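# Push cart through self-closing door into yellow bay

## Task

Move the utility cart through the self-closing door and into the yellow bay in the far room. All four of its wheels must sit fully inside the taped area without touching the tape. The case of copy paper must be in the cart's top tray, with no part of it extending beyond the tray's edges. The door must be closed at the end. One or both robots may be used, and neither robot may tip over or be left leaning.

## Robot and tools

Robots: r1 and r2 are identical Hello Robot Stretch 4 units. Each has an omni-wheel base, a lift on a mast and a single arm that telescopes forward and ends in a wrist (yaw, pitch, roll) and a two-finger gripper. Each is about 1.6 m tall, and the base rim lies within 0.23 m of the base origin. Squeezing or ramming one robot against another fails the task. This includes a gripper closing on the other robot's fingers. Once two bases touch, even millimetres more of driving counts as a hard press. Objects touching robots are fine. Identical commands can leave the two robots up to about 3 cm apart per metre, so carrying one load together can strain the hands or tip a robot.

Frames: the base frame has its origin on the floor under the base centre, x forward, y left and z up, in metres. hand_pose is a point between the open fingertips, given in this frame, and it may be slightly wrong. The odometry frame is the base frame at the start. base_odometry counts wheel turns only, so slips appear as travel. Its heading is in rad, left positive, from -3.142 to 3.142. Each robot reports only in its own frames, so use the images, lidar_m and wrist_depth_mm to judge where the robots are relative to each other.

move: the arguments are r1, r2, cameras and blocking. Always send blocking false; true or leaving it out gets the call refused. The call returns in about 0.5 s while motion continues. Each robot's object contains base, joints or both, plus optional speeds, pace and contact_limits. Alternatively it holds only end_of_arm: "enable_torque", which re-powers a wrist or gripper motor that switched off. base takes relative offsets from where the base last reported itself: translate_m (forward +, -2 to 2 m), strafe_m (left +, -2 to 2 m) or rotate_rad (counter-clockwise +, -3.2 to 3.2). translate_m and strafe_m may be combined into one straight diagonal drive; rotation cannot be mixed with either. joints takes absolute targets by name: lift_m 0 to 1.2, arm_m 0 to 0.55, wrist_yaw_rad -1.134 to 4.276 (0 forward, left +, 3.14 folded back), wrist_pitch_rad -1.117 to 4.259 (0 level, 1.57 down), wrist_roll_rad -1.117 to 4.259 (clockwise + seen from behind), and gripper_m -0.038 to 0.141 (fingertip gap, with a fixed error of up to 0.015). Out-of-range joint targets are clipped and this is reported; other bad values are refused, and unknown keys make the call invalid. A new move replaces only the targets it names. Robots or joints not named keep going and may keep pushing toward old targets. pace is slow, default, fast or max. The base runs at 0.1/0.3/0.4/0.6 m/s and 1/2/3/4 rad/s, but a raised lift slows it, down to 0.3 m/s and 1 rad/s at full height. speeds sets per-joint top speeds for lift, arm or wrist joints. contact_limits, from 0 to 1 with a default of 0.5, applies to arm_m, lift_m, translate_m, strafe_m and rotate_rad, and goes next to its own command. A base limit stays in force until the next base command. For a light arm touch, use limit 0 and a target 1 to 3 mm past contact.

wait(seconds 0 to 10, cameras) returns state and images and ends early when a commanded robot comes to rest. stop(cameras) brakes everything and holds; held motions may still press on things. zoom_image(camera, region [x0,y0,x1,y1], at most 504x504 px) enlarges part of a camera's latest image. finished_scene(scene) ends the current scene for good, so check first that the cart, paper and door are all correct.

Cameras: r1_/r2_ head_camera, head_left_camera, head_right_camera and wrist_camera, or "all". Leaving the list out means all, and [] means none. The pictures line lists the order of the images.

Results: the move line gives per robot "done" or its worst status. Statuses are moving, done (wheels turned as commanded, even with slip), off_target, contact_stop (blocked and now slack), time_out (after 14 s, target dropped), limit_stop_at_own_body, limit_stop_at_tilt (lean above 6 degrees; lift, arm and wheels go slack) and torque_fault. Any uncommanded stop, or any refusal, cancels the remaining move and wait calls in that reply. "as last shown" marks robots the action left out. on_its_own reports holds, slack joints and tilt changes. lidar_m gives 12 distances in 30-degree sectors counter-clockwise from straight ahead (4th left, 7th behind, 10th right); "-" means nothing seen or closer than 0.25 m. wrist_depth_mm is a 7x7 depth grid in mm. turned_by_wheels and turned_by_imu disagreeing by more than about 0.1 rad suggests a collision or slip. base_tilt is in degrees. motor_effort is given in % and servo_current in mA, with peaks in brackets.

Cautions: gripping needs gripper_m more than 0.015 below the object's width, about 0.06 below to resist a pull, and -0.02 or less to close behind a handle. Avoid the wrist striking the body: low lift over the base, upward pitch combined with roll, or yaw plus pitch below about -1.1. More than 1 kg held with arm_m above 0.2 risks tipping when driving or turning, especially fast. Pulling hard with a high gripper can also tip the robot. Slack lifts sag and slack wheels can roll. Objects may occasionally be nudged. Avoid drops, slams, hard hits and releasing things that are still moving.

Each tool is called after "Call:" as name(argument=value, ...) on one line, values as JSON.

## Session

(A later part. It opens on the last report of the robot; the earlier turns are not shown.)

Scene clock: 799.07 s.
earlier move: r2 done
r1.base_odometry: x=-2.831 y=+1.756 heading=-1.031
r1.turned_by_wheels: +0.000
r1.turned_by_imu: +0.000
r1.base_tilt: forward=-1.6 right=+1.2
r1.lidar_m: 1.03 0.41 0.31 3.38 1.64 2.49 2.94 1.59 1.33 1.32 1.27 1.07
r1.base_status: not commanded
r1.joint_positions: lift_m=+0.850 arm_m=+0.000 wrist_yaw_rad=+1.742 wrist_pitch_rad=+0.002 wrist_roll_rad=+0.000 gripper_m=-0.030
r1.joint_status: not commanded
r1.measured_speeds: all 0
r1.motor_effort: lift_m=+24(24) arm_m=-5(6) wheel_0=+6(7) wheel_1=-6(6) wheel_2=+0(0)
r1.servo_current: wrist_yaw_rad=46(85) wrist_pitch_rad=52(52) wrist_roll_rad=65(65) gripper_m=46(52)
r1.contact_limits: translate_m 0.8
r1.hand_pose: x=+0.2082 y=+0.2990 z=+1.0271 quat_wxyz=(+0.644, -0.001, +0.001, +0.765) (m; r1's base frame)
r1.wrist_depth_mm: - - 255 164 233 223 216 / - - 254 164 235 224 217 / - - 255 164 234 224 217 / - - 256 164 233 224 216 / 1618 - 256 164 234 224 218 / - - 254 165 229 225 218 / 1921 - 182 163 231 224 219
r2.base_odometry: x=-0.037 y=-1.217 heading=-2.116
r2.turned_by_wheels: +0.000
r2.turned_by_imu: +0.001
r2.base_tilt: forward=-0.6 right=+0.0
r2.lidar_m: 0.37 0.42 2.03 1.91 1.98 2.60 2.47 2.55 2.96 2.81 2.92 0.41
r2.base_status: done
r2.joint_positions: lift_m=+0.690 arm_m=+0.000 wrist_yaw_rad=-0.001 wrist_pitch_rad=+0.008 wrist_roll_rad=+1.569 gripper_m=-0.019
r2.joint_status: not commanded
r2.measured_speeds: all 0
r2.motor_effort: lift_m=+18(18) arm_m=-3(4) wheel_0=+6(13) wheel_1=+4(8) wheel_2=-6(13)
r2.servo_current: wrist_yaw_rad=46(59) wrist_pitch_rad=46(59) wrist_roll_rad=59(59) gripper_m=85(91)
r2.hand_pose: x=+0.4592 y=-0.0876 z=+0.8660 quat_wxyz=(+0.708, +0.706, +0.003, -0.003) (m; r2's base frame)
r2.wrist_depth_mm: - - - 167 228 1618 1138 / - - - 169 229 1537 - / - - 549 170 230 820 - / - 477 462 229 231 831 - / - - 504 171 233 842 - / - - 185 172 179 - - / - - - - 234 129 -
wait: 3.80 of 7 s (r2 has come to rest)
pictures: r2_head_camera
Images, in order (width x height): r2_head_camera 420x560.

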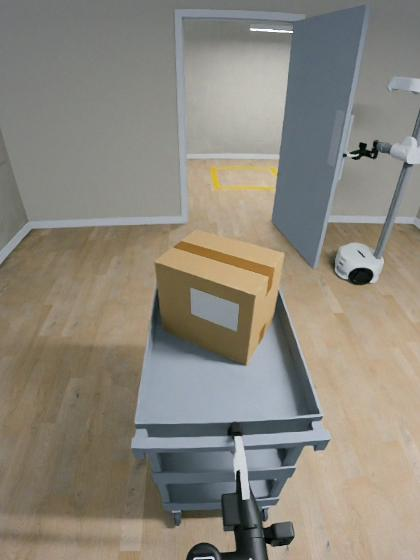

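Call:
move(blocking=false, r2={"base":{"translate_m":0.17,"strafe_m":0.11},"pace":"slow"}, cameras=[])

Call:
wait(seconds=7, cameras=["r2_head_camera"])

Scene clock: 808.67 s.
move: r2 moving
r1: as last shown
r1.lidar_m: 1.04 0.43 0.29 3.40 1.65 2.49 2.95 1.59 1.33 1.33 1.26 1.07
r1.motor_effort: lift_m=+24(24) arm_m=-5(5) wheel_0=+7(7) wheel_1=-5(6) wheel_2=+0(0)
r1.servo_current: wrist_yaw_rad=46(78) wrist_pitch_rad=39(46) wrist_roll_rad=59(65) gripper_m=46(59)
r1.contact_limits: translate_m 0.8
r1.wrist_depth_mm: - - 253 165 232 223 216 / - - 254 164 235 223 216 / - - 256 164 235 224 217 / - - 255 164 234 225 216 / 1576 - 257 165 234 225 217 / - - 256 165 231 224 219 / 1921 - 181 163 230 222 220
r2.base_odometry: x=-0.037 y=-1.231 heading=-2.117
r2.turned_by_wheels: -0.001
r2.turned_by_imu: +0.000
r2.base_tilt: forward=-0.7 right=+0.1
r2.lidar_m: 0.41 0.40 1.98 1.93 1.98 2.59 2.49 2.59 2.93 2.82 2.94 0.45
r2.base_status: translate_m moving; strafe_m moving
r2.joint_positions: lift_m=+0.690 arm_m=+0.000 wrist_yaw_rad=-0.001 wrist_pitch_rad=+0.008 wrist_roll_rad=+1.569 gripper_m=-0.019
r2.joint_status: not commanded
r2.measured_speeds: translate_m=+0.047 strafe_m=+0.030 rotate_rad=-0.002 lift_m=+0.000 arm_m=+0.000 wrist_yaw_rad=-0.002 wrist_pitch_rad=+0.000 wrist_roll_rad=+0.000
r2.motor_effort: lift_m=+18(18) arm_m=-3(4) wheel_0=-5(7) wheel_1=+9(10) wheel_2=-12(13)
r2.servo_current: wrist_yaw_rad=33(52) wrist_pitch_rad=52(52) wrist_roll_rad=59(59) gripper_m=85(91)
r2.hand_pose: x=+0.4592 y=-0.0876 z=+0.8660 quat_wxyz=(+0.708, +0.706, +0.003, -0.003) (m; r2's base frame)
r2.wrist_depth_mm: - - - 170 230 1618 1160 / - - - 171 230 1537 - / - - 569 171 231 809 - / - 477 462 231 232 842 - / - - 504 172 233 842 - / - - 185 172 179 - - / - - - - 234 539 -
pictures: none
No camera images: "cameras" was empty.

Scene clock: 811.37 s.
earlier move: r2 done
r1.base_odometry: x=-2.831 y=+1.756 heading=-1.031
r1.turned_by_wheels: +0.000
r1.turned_by_imu: +0.000
r1.base_tilt: forward=-1.6 right=+1.2
r1.lidar_m: 1.04 0.43 0.28 3.39 1.61 4.73 2.93 1.58 1.31 1.32 1.24 1.05
r1.base_status: not commanded
r1.joint_positions: lift_m=+0.850 arm_m=+0.000 wrist_yaw_rad=+1.742 wrist_pitch_rad=+0.002 wrist_roll_rad=+0.000 gripper_m=-0.030
r1.joint_status: not commanded
r1.measured_speeds: all 0
r1.motor_effort: lift_m=+24(24) arm_m=-5(6) wheel_0=+7(7) wheel_1=-5(6) wheel_2=+0(0)
r1.servo_current: wrist_yaw_rad=52(85) wrist_pitch_rad=39(52) wrist_roll_rad=59(65) gripper_m=46(59)
r1.contact_limits: translate_m 0.8
r1.hand_pose: x=+0.2082 y=+0.2990 z=+1.0271 quat_wxyz=(+0.644, -0.001, +0.001, +0.765) (m; r1's base frame)
r1.wrist_depth_mm: - - 254 164 233 223 216 / - - 256 165 234 223 216 / - - 255 164 234 224 216 / - - 256 164 234 225 216 / - 1661 257 165 236 224 217 / - - 209 165 230 225 218 / - 1576 179 163 233 222 220
r2.base_odometry: x=-0.031 y=-1.419 heading=-2.117
r2.turned_by_wheels: +0.000
r2.turned_by_imu: +0.000
r2.base_tilt: forward=-0.7 right=+0.1
r2.lidar_m: 0.38 0.43 1.91 1.83 1.87 2.59 2.65 2.73 3.06 2.90 3.04 0.44
r2.base_status: done
r2.joint_positions: lift_m=+0.690 arm_m=+0.000 wrist_yaw_rad=-0.004 wrist_pitch_rad=+0.008 wrist_roll_rad=+1.569 gripper_m=-0.019
r2.joint_status: not commanded
r2.measured_speeds: all 0
r2.motor_effort: lift_m=+18(18) arm_m=-3(4) wheel_0=-6(11) wheel_1=+3(10) wheel_2=-6(15)
r2.servo_current: wrist_yaw_rad=52(65) wrist_pitch_rad=52(59) wrist_roll_rad=46(59) gripper_m=85(91)
r2.hand_pose: x=+0.4589 y=-0.0885 z=+0.8660 quat_wxyz=(+0.708, +0.706, +0.001, -0.004) (m; r2's base frame)
r2.wrist_depth_mm: - - - 164 223 1618 1138 / - - - 166 224 1464 - / - - 525 167 228 831 - / - 480 459 229 229 831 - / - - 512 171 233 831 - / - - 185 172 180 - - / - - - - 236 1537 -
wait: 2.70 of 7 s (r2 has come to rest)
pictures: r2_head_camera
Images, in order (width x height): r2_head_camera 420x560.

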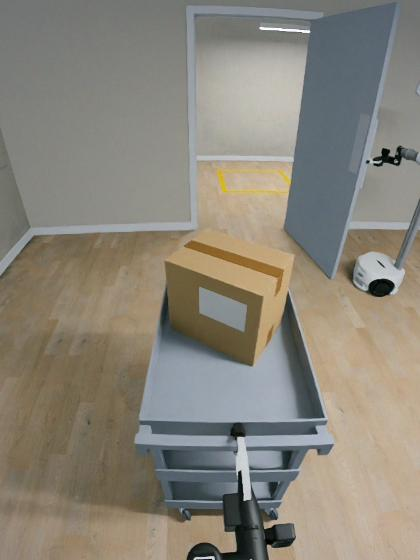

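Call:
move(blocking=false, r2={"base":{"translate_m":-0.6,"strafe_m":-0.4},"pace":"default"}, cameras=[])

Call:
wait(seconds=6, cameras=[])

Call:
move(blocking=false, r2={"base":{"translate_m":0.2,"strafe_m":0.22},"pace":"slow"}, cameras=[])

Call:
wait(seconds=6, cameras=["r2_head_camera"])

Scene clock: 822.47 s.
move: r2 moving
r1: as last shown
r1.lidar_m: 1.05 0.42 0.31 3.39 1.61 4.73 2.95 1.60 1.32 1.34 1.28 1.03
r1.servo_current: wrist_yaw_rad=59(78) wrist_pitch_rad=39(46) wrist_roll_rad=39(65) gripper_m=46(46)
r1.contact_limits: translate_m 0.8
r1.wrist_depth_mm: - - 254 164 233 224 216 / - - 254 164 233 222 216 / - - 256 164 234 224 216 / - - 257 163 235 224 216 / - 1661 256 164 235 224 218 / - - 253 165 230 225 219 / - 1499 179 163 231 223 219
r2.base_odometry: x=-0.033 y=-1.385 heading=-2.116
r2.turned_by_wheels: +0.001
r2.turned_by_imu: +0.001
r2.base_tilt: forward=-0.7 right=+0.1
r2.lidar_m: 0.40 0.40 1.93 1.83 1.89 2.64 2.61 2.71 3.00 2.91 3.03 0.41
r2.base_status: translate_m moving; strafe_m moving
r2.joint_positions: lift_m=+0.690 arm_m=+0.000 wrist_yaw_rad=+0.002 wrist_pitch_rad=+0.008 wrist_roll_rad=+1.569 gripper_m=-0.019
r2.joint_status: not commanded
r2.measured_speeds: translate_m=-0.114 strafe_m=-0.075 rotate_rad=+0.001 lift_m=+0.000 arm_m=+0.000 wrist_yaw_rad=+0.000 wrist_pitch_rad=+0.000 wrist_roll_rad=+0.000
r2.motor_effort: lift_m=+18(18) arm_m=-3(4) wheel_0=+5(5) wheel_1=-11(12) wheel_2=+16(16)
r2.servo_current: wrist_yaw_rad=52(59) wrist_pitch_rad=46(52) wrist_roll_rad=59(59) gripper_m=85(85)
r2.hand_pose: x=+0.4594 y=-0.0869 z=+0.8660 quat_wxyz=(+0.708, +0.706, +0.003, -0.002) (m; r2's base frame)
r2.wrist_depth_mm: - - - 162 221 1661 1160 / - - - 164 223 741 - / - - 512 166 226 820 - / - 480 459 228 229 842 - / - - 517 171 233 842 - / - - 185 173 180 - - / - - - - - 1537 -
pictures: none
No camera images: "cameras" was empty.

Scene clock: 825.73 s.
earlier move: r2 done
r1.base_odometry: x=-2.831 y=+1.756 heading=-1.031
r1.turned_by_wheels: +0.000
r1.turned_by_imu: +0.000
r1.base_tilt: forward=-1.6 right=+1.2
r1.lidar_m: 1.05 0.42 0.30 3.39 1.97 2.08 2.97 1.62 1.33 1.33 1.27 1.05
r1.base_status: not commanded
r1.joint_positions: lift_m=+0.850 arm_m=+0.000 wrist_yaw_rad=+1.742 wrist_pitch_rad=+0.002 wrist_roll_rad=+0.000 gripper_m=-0.030
r1.joint_status: not commanded
r1.measured_speeds: all 0
r1.motor_effort: lift_m=+24(24) arm_m=-5(6) wheel_0=+6(7) wheel_1=-6(6) wheel_2=+0(0)
r1.servo_current: wrist_yaw_rad=59(85) wrist_pitch_rad=39(52) wrist_roll_rad=46(72) gripper_m=46(52)
r1.contact_limits: translate_m 0.8
r1.hand_pose: x=+0.2082 y=+0.2990 z=+1.0271 quat_wxyz=(+0.644, -0.001, +0.001, +0.765) (m; r1's base frame)
r1.wrist_depth_mm: - - 254 164 233 223 216 / - - 255 164 232 222 216 / - - 254 165 234 224 216 / - - 254 164 234 224 216 / - - 257 164 235 224 218 / - - 255 165 231 225 219 / - - 182 163 231 224 219
r2.base_odometry: x=-0.062 y=-0.699 heading=-2.116
r2.turned_by_wheels: +0.000
r2.turned_by_imu: +0.001
r2.base_tilt: forward=-0.7 right=+0.1
r2.lidar_m: 0.32 0.32 2.31 2.18 2.30 2.12 2.04 2.11 2.63 2.53 2.62 0.45
r2.base_status: done
r2.joint_positions: lift_m=+0.690 arm_m=+0.000 wrist_yaw_rad=+0.003 wrist_pitch_rad=+0.008 wrist_roll_rad=+1.569 gripper_m=-0.019
r2.joint_status: not commanded
r2.measured_speeds: all 0
r2.motor_effort: lift_m=+18(19) arm_m=-3(4) wheel_0=+4(10) wheel_1=-1(14) wheel_2=+3(19)
r2.servo_current: wrist_yaw_rad=39(59) wrist_pitch_rad=52(65) wrist_roll_rad=46(59) gripper_m=85(91)
r2.hand_pose: x=+0.4595 y=-0.0867 z=+0.8659 quat_wxyz=(+0.708, +0.706, +0.004, -0.002) (m; r2's base frame)
r2.wrist_depth_mm: - - - 254 - 1618 1160 / - - - 232 315 324 325 / - - - 213 283 1661 496 / - - - 198 260 1756 - / - - 591 185 242 831 - / - 452 186 169 179 - - / - 459 459 - 216 - -
wait: 3.27 of 6 s (r2 has come to rest)
pictures: none
No camera images: "cameras" was empty.

Scene clock: 826.23 s.
move: r2 moving
r1: as last shown
r1.lidar_m: 1.05 0.42 0.30 3.38 1.97 2.06 2.93 1.60 1.34 1.33 1.28 1.05
r1.motor_effort: lift_m=+24(24) arm_m=-6(6) wheel_0=+7(7) wheel_1=-5(6) wheel_2=+0(0)
r1.servo_current: wrist_yaw_rad=72(78) wrist_pitch_rad=46(46) wrist_roll_rad=59(65) gripper_m=46(46)
r1.contact_limits: translate_m 0.8
r1.wrist_depth_mm: - - 253 165 233 223 216 / - - 256 165 232 224 216 / - - 255 164 233 224 216 / - - 256 164 234 225 217 / - - 257 165 234 224 217 / - - 255 165 230 224 219 / - - 182 163 231 223 219
r2.base_odometry: x=-0.059 y=-0.711 heading=-2.117
r2.turned_by_wheels: -0.001
r2.turned_by_imu: -0.001
r2.base_tilt: forward=-0.7 right=+0.0
r2.lidar_m: 0.33 0.31 2.29 2.17 2.26 2.15 2.05 2.16 2.64 2.54 2.64 0.47
r2.base_status: translate_m moving; strafe_m moving
r2.joint_positions: lift_m=+0.690 arm_m=+0.000 wrist_yaw_rad=+0.000 wrist_pitch_rad=+0.008 wrist_roll_rad=+1.569 gripper_m=-0.019
r2.joint_status: not commanded
r2.measured_speeds: translate_m=+0.034 strafe_m=+0.036 rotate_rad=+0.003 lift_m=+0.000 arm_m=+0.000 wrist_yaw_rad=+0.000 wrist_pitch_rad=+0.000 wrist_roll_rad=+0.000
r2.motor_effort: lift_m=+18(18) arm_m=-3(4) wheel_0=-6(7) wheel_1=+8(8) wheel_2=-11(12)
r2.servo_current: wrist_yaw_rad=39(59) wrist_pitch_rad=46(52) wrist_roll_rad=46(52) gripper_m=85(85)
r2.hand_pose: x=+0.4593 y=-0.0874 z=+0.8659 quat_wxyz=(+0.708, +0.706, +0.003, -0.003) (m; r2's base frame)
r2.wrist_depth_mm: - - - 255 - 1618 1160 / - - - 232 315 324 324 / - - - 213 282 1661 496 / - - - 198 259 1756 - / - - 597 185 242 831 - / - 452 185 169 180 - - / - 459 459 - 216 - -
pictures: none
No camera images: "cameras" was empty.

Scene clock: 829.97 s.
earlier move: r2 done
r1.base_odometry: x=-2.831 y=+1.756 heading=-1.031
r1.turned_by_wheels: +0.000
r1.turned_by_imu: +0.000
r1.base_tilt: forward=-1.6 right=+1.3
r1.lidar_m: 1.03 0.43 0.29 3.39 1.83 2.12 2.94 1.63 1.32 1.33 1.26 1.04
r1.base_status: not commanded
r1.joint_positions: lift_m=+0.850 arm_m=+0.000 wrist_yaw_rad=+1.742 wrist_pitch_rad=+0.002 wrist_roll_rad=+0.000 gripper_m=-0.030
r1.joint_status: not commanded
r1.measured_speeds: all 0
r1.motor_effort: lift_m=+24(24) arm_m=-5(6) wheel_0=+7(7) wheel_1=-5(6) wheel_2=+0(0)
r1.servo_current: wrist_yaw_rad=65(85) wrist_pitch_rad=39(52) wrist_roll_rad=52(65) gripper_m=46(52)
r1.contact_limits: translate_m 0.8
r1.hand_pose: x=+0.2082 y=+0.2990 z=+1.0271 quat_wxyz=(+0.644, -0.001, +0.001, +0.765) (m; r1's base frame)
r1.wrist_depth_mm: - - 254 164 232 222 216 / - - 254 164 233 223 216 / - - 255 165 234 224 217 / - - 256 164 235 224 216 / 1756 - 257 165 235 224 218 / - - 256 165 231 225 218 / - - 183 163 231 223 219
r2.base_odometry: x=+0.022 y=-0.984 heading=-2.117
r2.turned_by_wheels: +0.000
r2.turned_by_imu: +0.001
r2.base_tilt: forward=-0.7 right=+0.1
r2.lidar_m: 0.35 0.38 2.08 1.96 2.07 2.33 2.23 2.34 2.85 2.74 2.83 0.45
r2.base_status: done
r2.joint_positions: lift_m=+0.690 arm_m=+0.000 wrist_yaw_rad=-0.004 wrist_pitch_rad=+0.008 wrist_roll_rad=+1.569 gripper_m=-0.019
r2.joint_status: not commanded
r2.measured_speeds: all 0
r2.motor_effort: lift_m=+18(19) arm_m=-4(4) wheel_0=-3(12) wheel_1=+6(10) wheel_2=-9(14)
r2.servo_current: wrist_yaw_rad=52(65) wrist_pitch_rad=46(59) wrist_roll_rad=52(59) gripper_m=78(91)
r2.hand_pose: x=+0.4589 y=-0.0886 z=+0.8659 quat_wxyz=(+0.708, +0.706, +0.001, -0.004) (m; r2's base frame)
r2.wrist_depth_mm: - - - 194 260 281 282 / - - - 190 253 1661 1138 / - - - 185 247 1661 - / - - 549 180 242 831 - / - 477 469 177 236 831 - / - - 185 173 180 - - / - - 530 - 227 - -
wait: 3.73 of 6 s (r2 has come to rest)
pictures: r2_head_camera
Images, in order (width x height): r2_head_camera 420x560.

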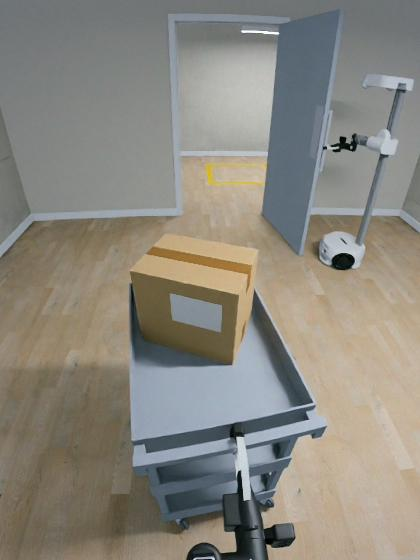

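Call:
move(blocking=false, r2={"base":{"translate_m":-0.5,"strafe_m":-0.42},"pace":"default"}, cameras=[])

Call:
wait(seconds=6, cameras=[])

Call:
move(blocking=false, r2={"base":{"translate_m":0.2,"strafe_m":0.3},"pace":"slow"}, cameras=[])

Call:
wait(seconds=6, cameras=["r2_head_camera"])

Scene clock: 838.73 s.
move: r2 moving
r1: as last shown
r1.base_tilt: forward=-1.6 right=+1.2
r1.lidar_m: 1.04 0.43 0.32 3.39 1.84 2.10 2.96 1.61 1.33 1.33 1.26 1.06
r1.motor_effort: lift_m=+24(24) arm_m=-5(5) wheel_0=+7(7) wheel_1=-5(6) wheel_2=+0(0)
r1.servo_current: wrist_yaw_rad=59(78) wrist_pitch_rad=39(52) wrist_roll_rad=52(52) gripper_m=46(46)
r1.contact_limits: translate_m 0.8
r1.wrist_depth_mm: - - 254 164 232 223 216 / - - 255 164 233 224 217 / - - 256 164 234 224 217 / - - 255 163 235 224 216 / 1756 - 256 164 235 224 218 / - - 256 164 229 225 218 / - - 182 163 231 222 219
r2.base_odometry: x=+0.017 y=-0.951 heading=-2.116
r2.turned_by_wheels: +0.001
r2.turned_by_imu: +0.001
r2.base_tilt: forward=-0.7 right=+0.1
r2.lidar_m: 0.38 0.38 2.12 1.99 2.02 2.29 2.22 2.29 2.84 2.69 2.83 0.45
r2.base_status: translate_m moving; strafe_m moving
r2.joint_positions: lift_m=+0.690 arm_m=+0.000 wrist_yaw_rad=+0.005 wrist_pitch_rad=+0.008 wrist_roll_rad=+1.569 gripper_m=-0.019
r2.joint_status: not commanded
r2.measured_speeds: translate_m=-0.099 strafe_m=-0.085 rotate_rad=-0.004 lift_m=+0.000 arm_m=+0.000 wrist_yaw_rad=+0.000 wrist_pitch_rad=+0.000 wrist_roll_rad=+0.000
r2.motor_effort: lift_m=+18(18) arm_m=-3(4) wheel_0=+6(11) wheel_1=-11(13) wheel_2=+15(17)
r2.servo_current: wrist_yaw_rad=59(59) wrist_pitch_rad=52(59) wrist_roll_rad=39(59) gripper_m=78(85)
r2.hand_pose: x=+0.4597 y=-0.0861 z=+0.8659 quat_wxyz=(+0.708, +0.706, +0.004, -0.001) (m; r2's base frame)
r2.wrist_depth_mm: - - - 191 255 285 285 / - - - 187 249 1661 1138 / - - - 183 247 831 - / - - 525 180 240 842 - / - 484 473 178 236 831 - / - - 185 173 180 - - / - - 539 - 229 - -
pictures: none
No camera images: "cameras" was empty.

Scene clock: 841.83 s.
earlier move: r2 done
r1.base_odometry: x=-2.831 y=+1.756 heading=-1.031
r1.turned_by_wheels: +0.000
r1.turned_by_imu: +0.000
r1.base_tilt: forward=-1.6 right=+1.3
r1.lidar_m: 1.04 0.44 0.31 3.39 2.37 2.20 2.97 1.60 1.34 1.32 1.27 1.07
r1.base_status: not commanded
r1.joint_positions: lift_m=+0.850 arm_m=+0.000 wrist_yaw_rad=+1.742 wrist_pitch_rad=+0.002 wrist_roll_rad=+0.000 gripper_m=-0.030
r1.joint_status: not commanded
r1.measured_speeds: all 0
r1.motor_effort: lift_m=+24(24) arm_m=-5(6) wheel_0=+6(7) wheel_1=-5(6) wheel_2=+0(0)
r1.servo_current: wrist_yaw_rad=46(85) wrist_pitch_rad=39(52) wrist_roll_rad=39(72) gripper_m=46(52)
r1.contact_limits: translate_m 0.8
r1.hand_pose: x=+0.2082 y=+0.2990 z=+1.0271 quat_wxyz=(+0.644, -0.001, +0.001, +0.765) (m; r1's base frame)
r1.wrist_depth_mm: - - 255 164 232 222 216 / - - 255 164 234 223 216 / - - 255 164 234 224 216 / - - 256 164 234 225 216 / - - 256 164 234 224 218 / - - 256 164 231 224 218 / - - 183 163 231 223 219
r2.base_odometry: x=-0.078 y=-0.339 heading=-2.117
r2.turned_by_wheels: +0.000
r2.turned_by_imu: +0.001
r2.base_tilt: forward=-0.7 right=+0.0
r2.lidar_m: 0.29 0.28 2.52 2.39 2.50 1.82 1.73 1.82 2.42 2.31 2.43 0.49
r2.base_status: done
r2.joint_positions: lift_m=+0.690 arm_m=+0.000 wrist_yaw_rad=+0.003 wrist_pitch_rad=+0.008 wrist_roll_rad=+1.569 gripper_m=-0.019
r2.joint_status: not commanded
r2.measured_speeds: all 0
r2.motor_effort: lift_m=+18(18) arm_m=-3(4) wheel_0=+3(13) wheel_1=-1(13) wheel_2=+3(18)
r2.servo_current: wrist_yaw_rad=52(65) wrist_pitch_rad=52(59) wrist_roll_rad=33(59) gripper_m=78(91)
r2.hand_pose: x=+0.4595 y=-0.0867 z=+0.8659 quat_wxyz=(+0.708, +0.706, +0.004, -0.002) (m; r2's base frame)
r2.wrist_depth_mm: - - - - - 1576 1160 / - - - 300 342 1430 1098 / - - - 226 315 1537 1182 / - - - 208 272 1661 500 / - - - 189 247 759 - / - - 186 167 179 - - / - 433 433 - 212 - -
wait: 3.10 of 6 s (r2 has come to rest)
pictures: none
No camera images: "cameras" was empty.

Scene clock: 842.33 s.
move: r2 moving
r1: as last shown
r1.lidar_m: 1.04 0.42 0.30 3.38 2.35 2.16 2.96 1.60 1.33 1.33 1.27 1.06
r1.servo_current: wrist_yaw_rad=52(65) wrist_pitch_rad=39(46) wrist_roll_rad=46(59) gripper_m=46(46)
r1.contact_limits: translate_m 0.8
r1.wrist_depth_mm: - - 255 164 233 223 216 / - - 255 163 233 224 216 / - - 255 164 233 225 217 / - - 256 164 233 225 217 / - - 256 165 235 224 218 / - - 256 165 231 225 219 / - - 182 163 232 222 219
r2.base_odometry: x=-0.073 y=-0.349 heading=-2.117
r2.turned_by_wheels: -0.001
r2.turned_by_imu: +0.000
r2.base_tilt: forward=-0.7 right=+0.1
r2.lidar_m: 0.27 0.26 2.51 2.37 2.52 1.86 1.73 1.82 2.44 2.34 2.43 0.47
r2.base_status: translate_m moving; strafe_m moving
r2.joint_positions: lift_m=+0.690 arm_m=+0.000 wrist_yaw_rad=-0.001 wrist_pitch_rad=+0.008 wrist_roll_rad=+1.569 gripper_m=-0.019
r2.joint_status: not commanded
r2.measured_speeds: translate_m=+0.027 strafe_m=+0.040 rotate_rad=+0.002 lift_m=+0.000 arm_m=+0.000 wrist_yaw_rad=-0.002 wrist_pitch_rad=+0.000 wrist_roll_rad=+0.000
r2.motor_effort: lift_m=+18(19) arm_m=-3(4) wheel_0=-6(7) wheel_1=+8(8) wheel_2=-11(12)
r2.servo_current: wrist_yaw_rad=39(65) wrist_pitch_rad=46(52) wrist_roll_rad=52(52) gripper_m=85(85)
r2.hand_pose: x=+0.4592 y=-0.0877 z=+0.8659 quat_wxyz=(+0.708, +0.706, +0.002, -0.003) (m; r2's base frame)
r2.wrist_depth_mm: - - - - - 1618 1138 / - - - 298 342 1464 1118 / - - - 227 315 1537 1160 / - - - 207 271 1708 508 / - - - 188 242 750 - / - - 186 166 178 - - / - 433 436 - 211 - -
pictures: none
No camera images: "cameras" was empty.

Scene clock: 846.73 s.
earlier move: r2 done
r1.base_odometry: x=-2.831 y=+1.756 heading=-1.031
r1.turned_by_wheels: +0.000
r1.turned_by_imu: +0.000
r1.base_tilt: forward=-1.6 right=+1.3
r1.lidar_m: 1.05 0.43 0.30 3.40 2.05 2.16 2.93 1.62 1.34 1.35 1.27 1.05
r1.base_status: not commanded
r1.joint_positions: lift_m=+0.850 arm_m=+0.000 wrist_yaw_rad=+1.742 wrist_pitch_rad=+0.002 wrist_roll_rad=+0.000 gripper_m=-0.030
r1.joint_status: not commanded
r1.measured_speeds: all 0
r1.motor_effort: lift_m=+24(24) arm_m=-5(6) wheel_0=+7(7) wheel_1=-5(6) wheel_2=+0(0)
r1.servo_current: wrist_yaw_rad=65(85) wrist_pitch_rad=39(52) wrist_roll_rad=59(72) gripper_m=46(59)
r1.contact_limits: translate_m 0.8
r1.hand_pose: x=+0.2082 y=+0.2990 z=+1.0271 quat_wxyz=(+0.644, -0.001, +0.001, +0.765) (m; r1's base frame)
r1.wrist_depth_mm: - - 255 165 232 223 216 / - - 254 164 233 223 216 / - - 255 165 235 224 216 / - - 256 163 234 224 216 / - - 256 164 235 225 218 / - - 255 165 229 226 218 / - - 182 163 230 222 220
r2.base_odometry: x=+0.075 y=-0.665 heading=-2.117
r2.turned_by_wheels: +0.000
r2.turned_by_imu: +0.000
r2.base_tilt: forward=-0.7 right=+0.1
r2.lidar_m: 0.34 0.35 2.22 2.08 2.23 2.03 1.94 2.03 2.74 2.63 2.72 0.46
r2.base_status: done
r2.joint_positions: lift_m=+0.690 arm_m=+0.000 wrist_yaw_rad=-0.005 wrist_pitch_rad=+0.008 wrist_roll_rad=+1.569 gripper_m=-0.019
r2.joint_status: not commanded
r2.measured_speeds: all 0
r2.motor_effort: lift_m=+18(19) arm_m=-3(4) wheel_0=-3(12) wheel_1=+4(9) wheel_2=-8(13)
r2.servo_current: wrist_yaw_rad=52(72) wrist_pitch_rad=52(59) wrist_roll_rad=46(59) gripper_m=78(91)
r2.hand_pose: x=+0.4589 y=-0.0888 z=+0.8659 quat_wxyz=(+0.708, +0.706, +0.001, -0.004) (m; r2's base frame)
r2.wrist_depth_mm: - - - 226 300 1308 1060 / - - - 212 283 1464 1098 / - - - 198 265 1756 521 / - - - 189 251 809 - / - - 488 182 239 842 - / - 469 185 170 180 - - / - - 480 - 220 - -
wait: 4.40 of 6 s (r2 has come to rest)
pictures: r2_head_camera
Images, in order (width x height): r2_head_camera 420x560.

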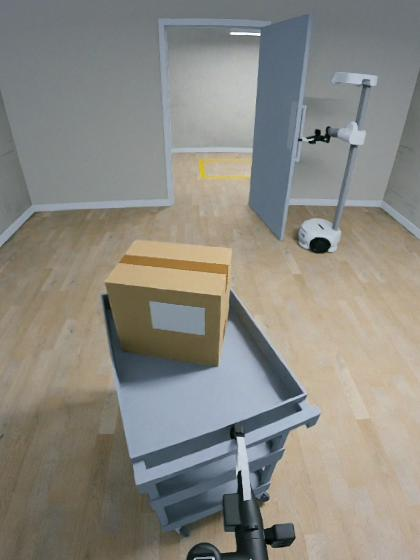

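Call:
move(blocking=false, r2={"base":{"translate_m":0.02,"strafe_m":0.33},"pace":"slow"}, cameras=[])

Call:
wait(seconds=6, cameras=["r2_head_camera"])

Scene clock: 880.07 s.
move: r2 moving
r1: as last shown
r1.base_tilt: forward=-1.5 right=+1.3
r1.lidar_m: 1.04 0.44 0.29 3.39 2.05 2.17 2.94 1.62 1.30 1.32 1.26 1.07
r1.servo_current: wrist_yaw_rad=72(85) wrist_pitch_rad=46(52) wrist_roll_rad=39(65) gripper_m=52(52)
r1.contact_limits: translate_m 0.8
r1.wrist_depth_mm: - - 255 164 232 223 216 / - - 255 164 234 224 216 / - - 255 164 234 223 216 / - - 256 164 233 223 216 / - - 257 164 235 225 218 / - - 255 165 230 224 219 / - - 182 163 232 222 218
r2.base_odometry: x=+0.086 y=-0.673 heading=-2.118
r2.turned_by_wheels: -0.001
r2.turned_by_imu: -0.001
r2.base_tilt: forward=-0.6 right=+0.1
r2.lidar_m: 0.32 0.34 2.20 2.06 2.19 2.05 1.93 2.01 2.74 2.64 2.73 0.44
r2.base_status: translate_m moving; strafe_m moving
r2.joint_positions: lift_m=+0.690 arm_m=+0.000 wrist_yaw_rad=-0.005 wrist_pitch_rad=+0.008 wrist_roll_rad=+1.569 gripper_m=-0.019
r2.joint_status: not commanded
r2.measured_speeds: translate_m=+0.003 strafe_m=+0.055 rotate_rad=-0.001 lift_m=+0.000 arm_m=+0.000 wrist_yaw_rad=+0.000 wrist_pitch_rad=+0.000 wrist_roll_rad=+0.000
r2.motor_effort: lift_m=+18(18) arm_m=-4(4) wheel_0=-9(10) wheel_1=+6(8) wheel_2=-9(10)
r2.servo_current: wrist_yaw_rad=33(59) wrist_pitch_rad=46(59) wrist_roll_rad=39(52) gripper_m=78(91)
r2.hand_pose: x=+0.4589 y=-0.0888 z=+0.8659 quat_wxyz=(+0.708, +0.706, +0.001, -0.004) (m; r2's base frame)
r2.wrist_depth_mm: - - - 224 294 1366 1042 / - - - 211 281 1430 1118 / - - - 198 264 1661 530 / - - - 189 251 809 - / - - 480 181 239 831 - / - 473 186 172 180 - - / - - 484 - 220 - -
pictures: none
No camera images: "cameras" was empty.

Scene clock: 884.03 s.
earlier move: r2 done
r1.base_odometry: x=-2.831 y=+1.756 heading=-1.031
r1.turned_by_wheels: +0.000
r1.turned_by_imu: +0.000
r1.base_tilt: forward=-1.6 right=+1.3
r1.lidar_m: 1.04 0.44 0.31 3.39 2.11 2.43 2.95 1.61 1.33 1.33 1.27 1.05
r1.base_status: not commanded
r1.joint_positions: lift_m=+0.850 arm_m=+0.000 wrist_yaw_rad=+1.742 wrist_pitch_rad=+0.002 wrist_roll_rad=+0.000 gripper_m=-0.030
r1.joint_status: not commanded
r1.measured_speeds: all 0
r1.motor_effort: lift_m=+24(24) arm_m=-5(6) wheel_0=+6(8) wheel_1=-5(6) wheel_2=+0(0)
r1.servo_current: wrist_yaw_rad=52(85) wrist_pitch_rad=46(52) wrist_roll_rad=46(72) gripper_m=46(52)
r1.contact_limits: translate_m 0.8
r1.hand_pose: x=+0.2082 y=+0.2990 z=+1.0271 quat_wxyz=(+0.644, -0.001, +0.001, +0.765) (m; r1's base frame)
r1.wrist_depth_mm: - - 254 164 232 222 216 / - - 256 164 234 223 217 / - - 256 165 234 224 216 / - - 256 164 235 224 215 / - - 256 164 234 225 219 / - - 256 165 231 224 218 / - - 183 163 232 224 219
r2.base_odometry: x=+0.346 y=-0.854 heading=-2.117
r2.turned_by_wheels: +0.001
r2.turned_by_imu: +0.001
r2.base_tilt: forward=-0.7 right=+0.0
r2.lidar_m: 0.39 0.42 1.87 1.75 1.82 2.07 1.97 2.05 2.77 2.95 3.10 0.43
r2.base_status: done
r2.joint_positions: lift_m=+0.690 arm_m=+0.000 wrist_yaw_rad=-0.003 wrist_pitch_rad=+0.008 wrist_roll_rad=+1.569 gripper_m=-0.019
r2.joint_status: not commanded
r2.measured_speeds: all 0
r2.motor_effort: lift_m=+18(19) arm_m=-3(4) wheel_0=-4(13) wheel_1=+4(8) wheel_2=-4(10)
r2.servo_current: wrist_yaw_rad=59(72) wrist_pitch_rad=52(59) wrist_roll_rad=39(65) gripper_m=91(91)
r2.hand_pose: x=+0.4590 y=-0.0883 z=+0.8659 quat_wxyz=(+0.708, +0.706, +0.002, -0.004) (m; r2's base frame)
r2.wrist_depth_mm: - - - 163 221 1576 1138 / - - - 164 224 1430 - / - - 525 167 228 831 - / - 473 459 228 229 842 - / - - 517 170 232 842 - / - - 185 173 180 - - / - - - - 237 1576 -
wait: 3.97 of 6 s (r2 has come to rest)
pictures: r2_head_camera
Images, in order (width x height): r2_head_camera 420x560.

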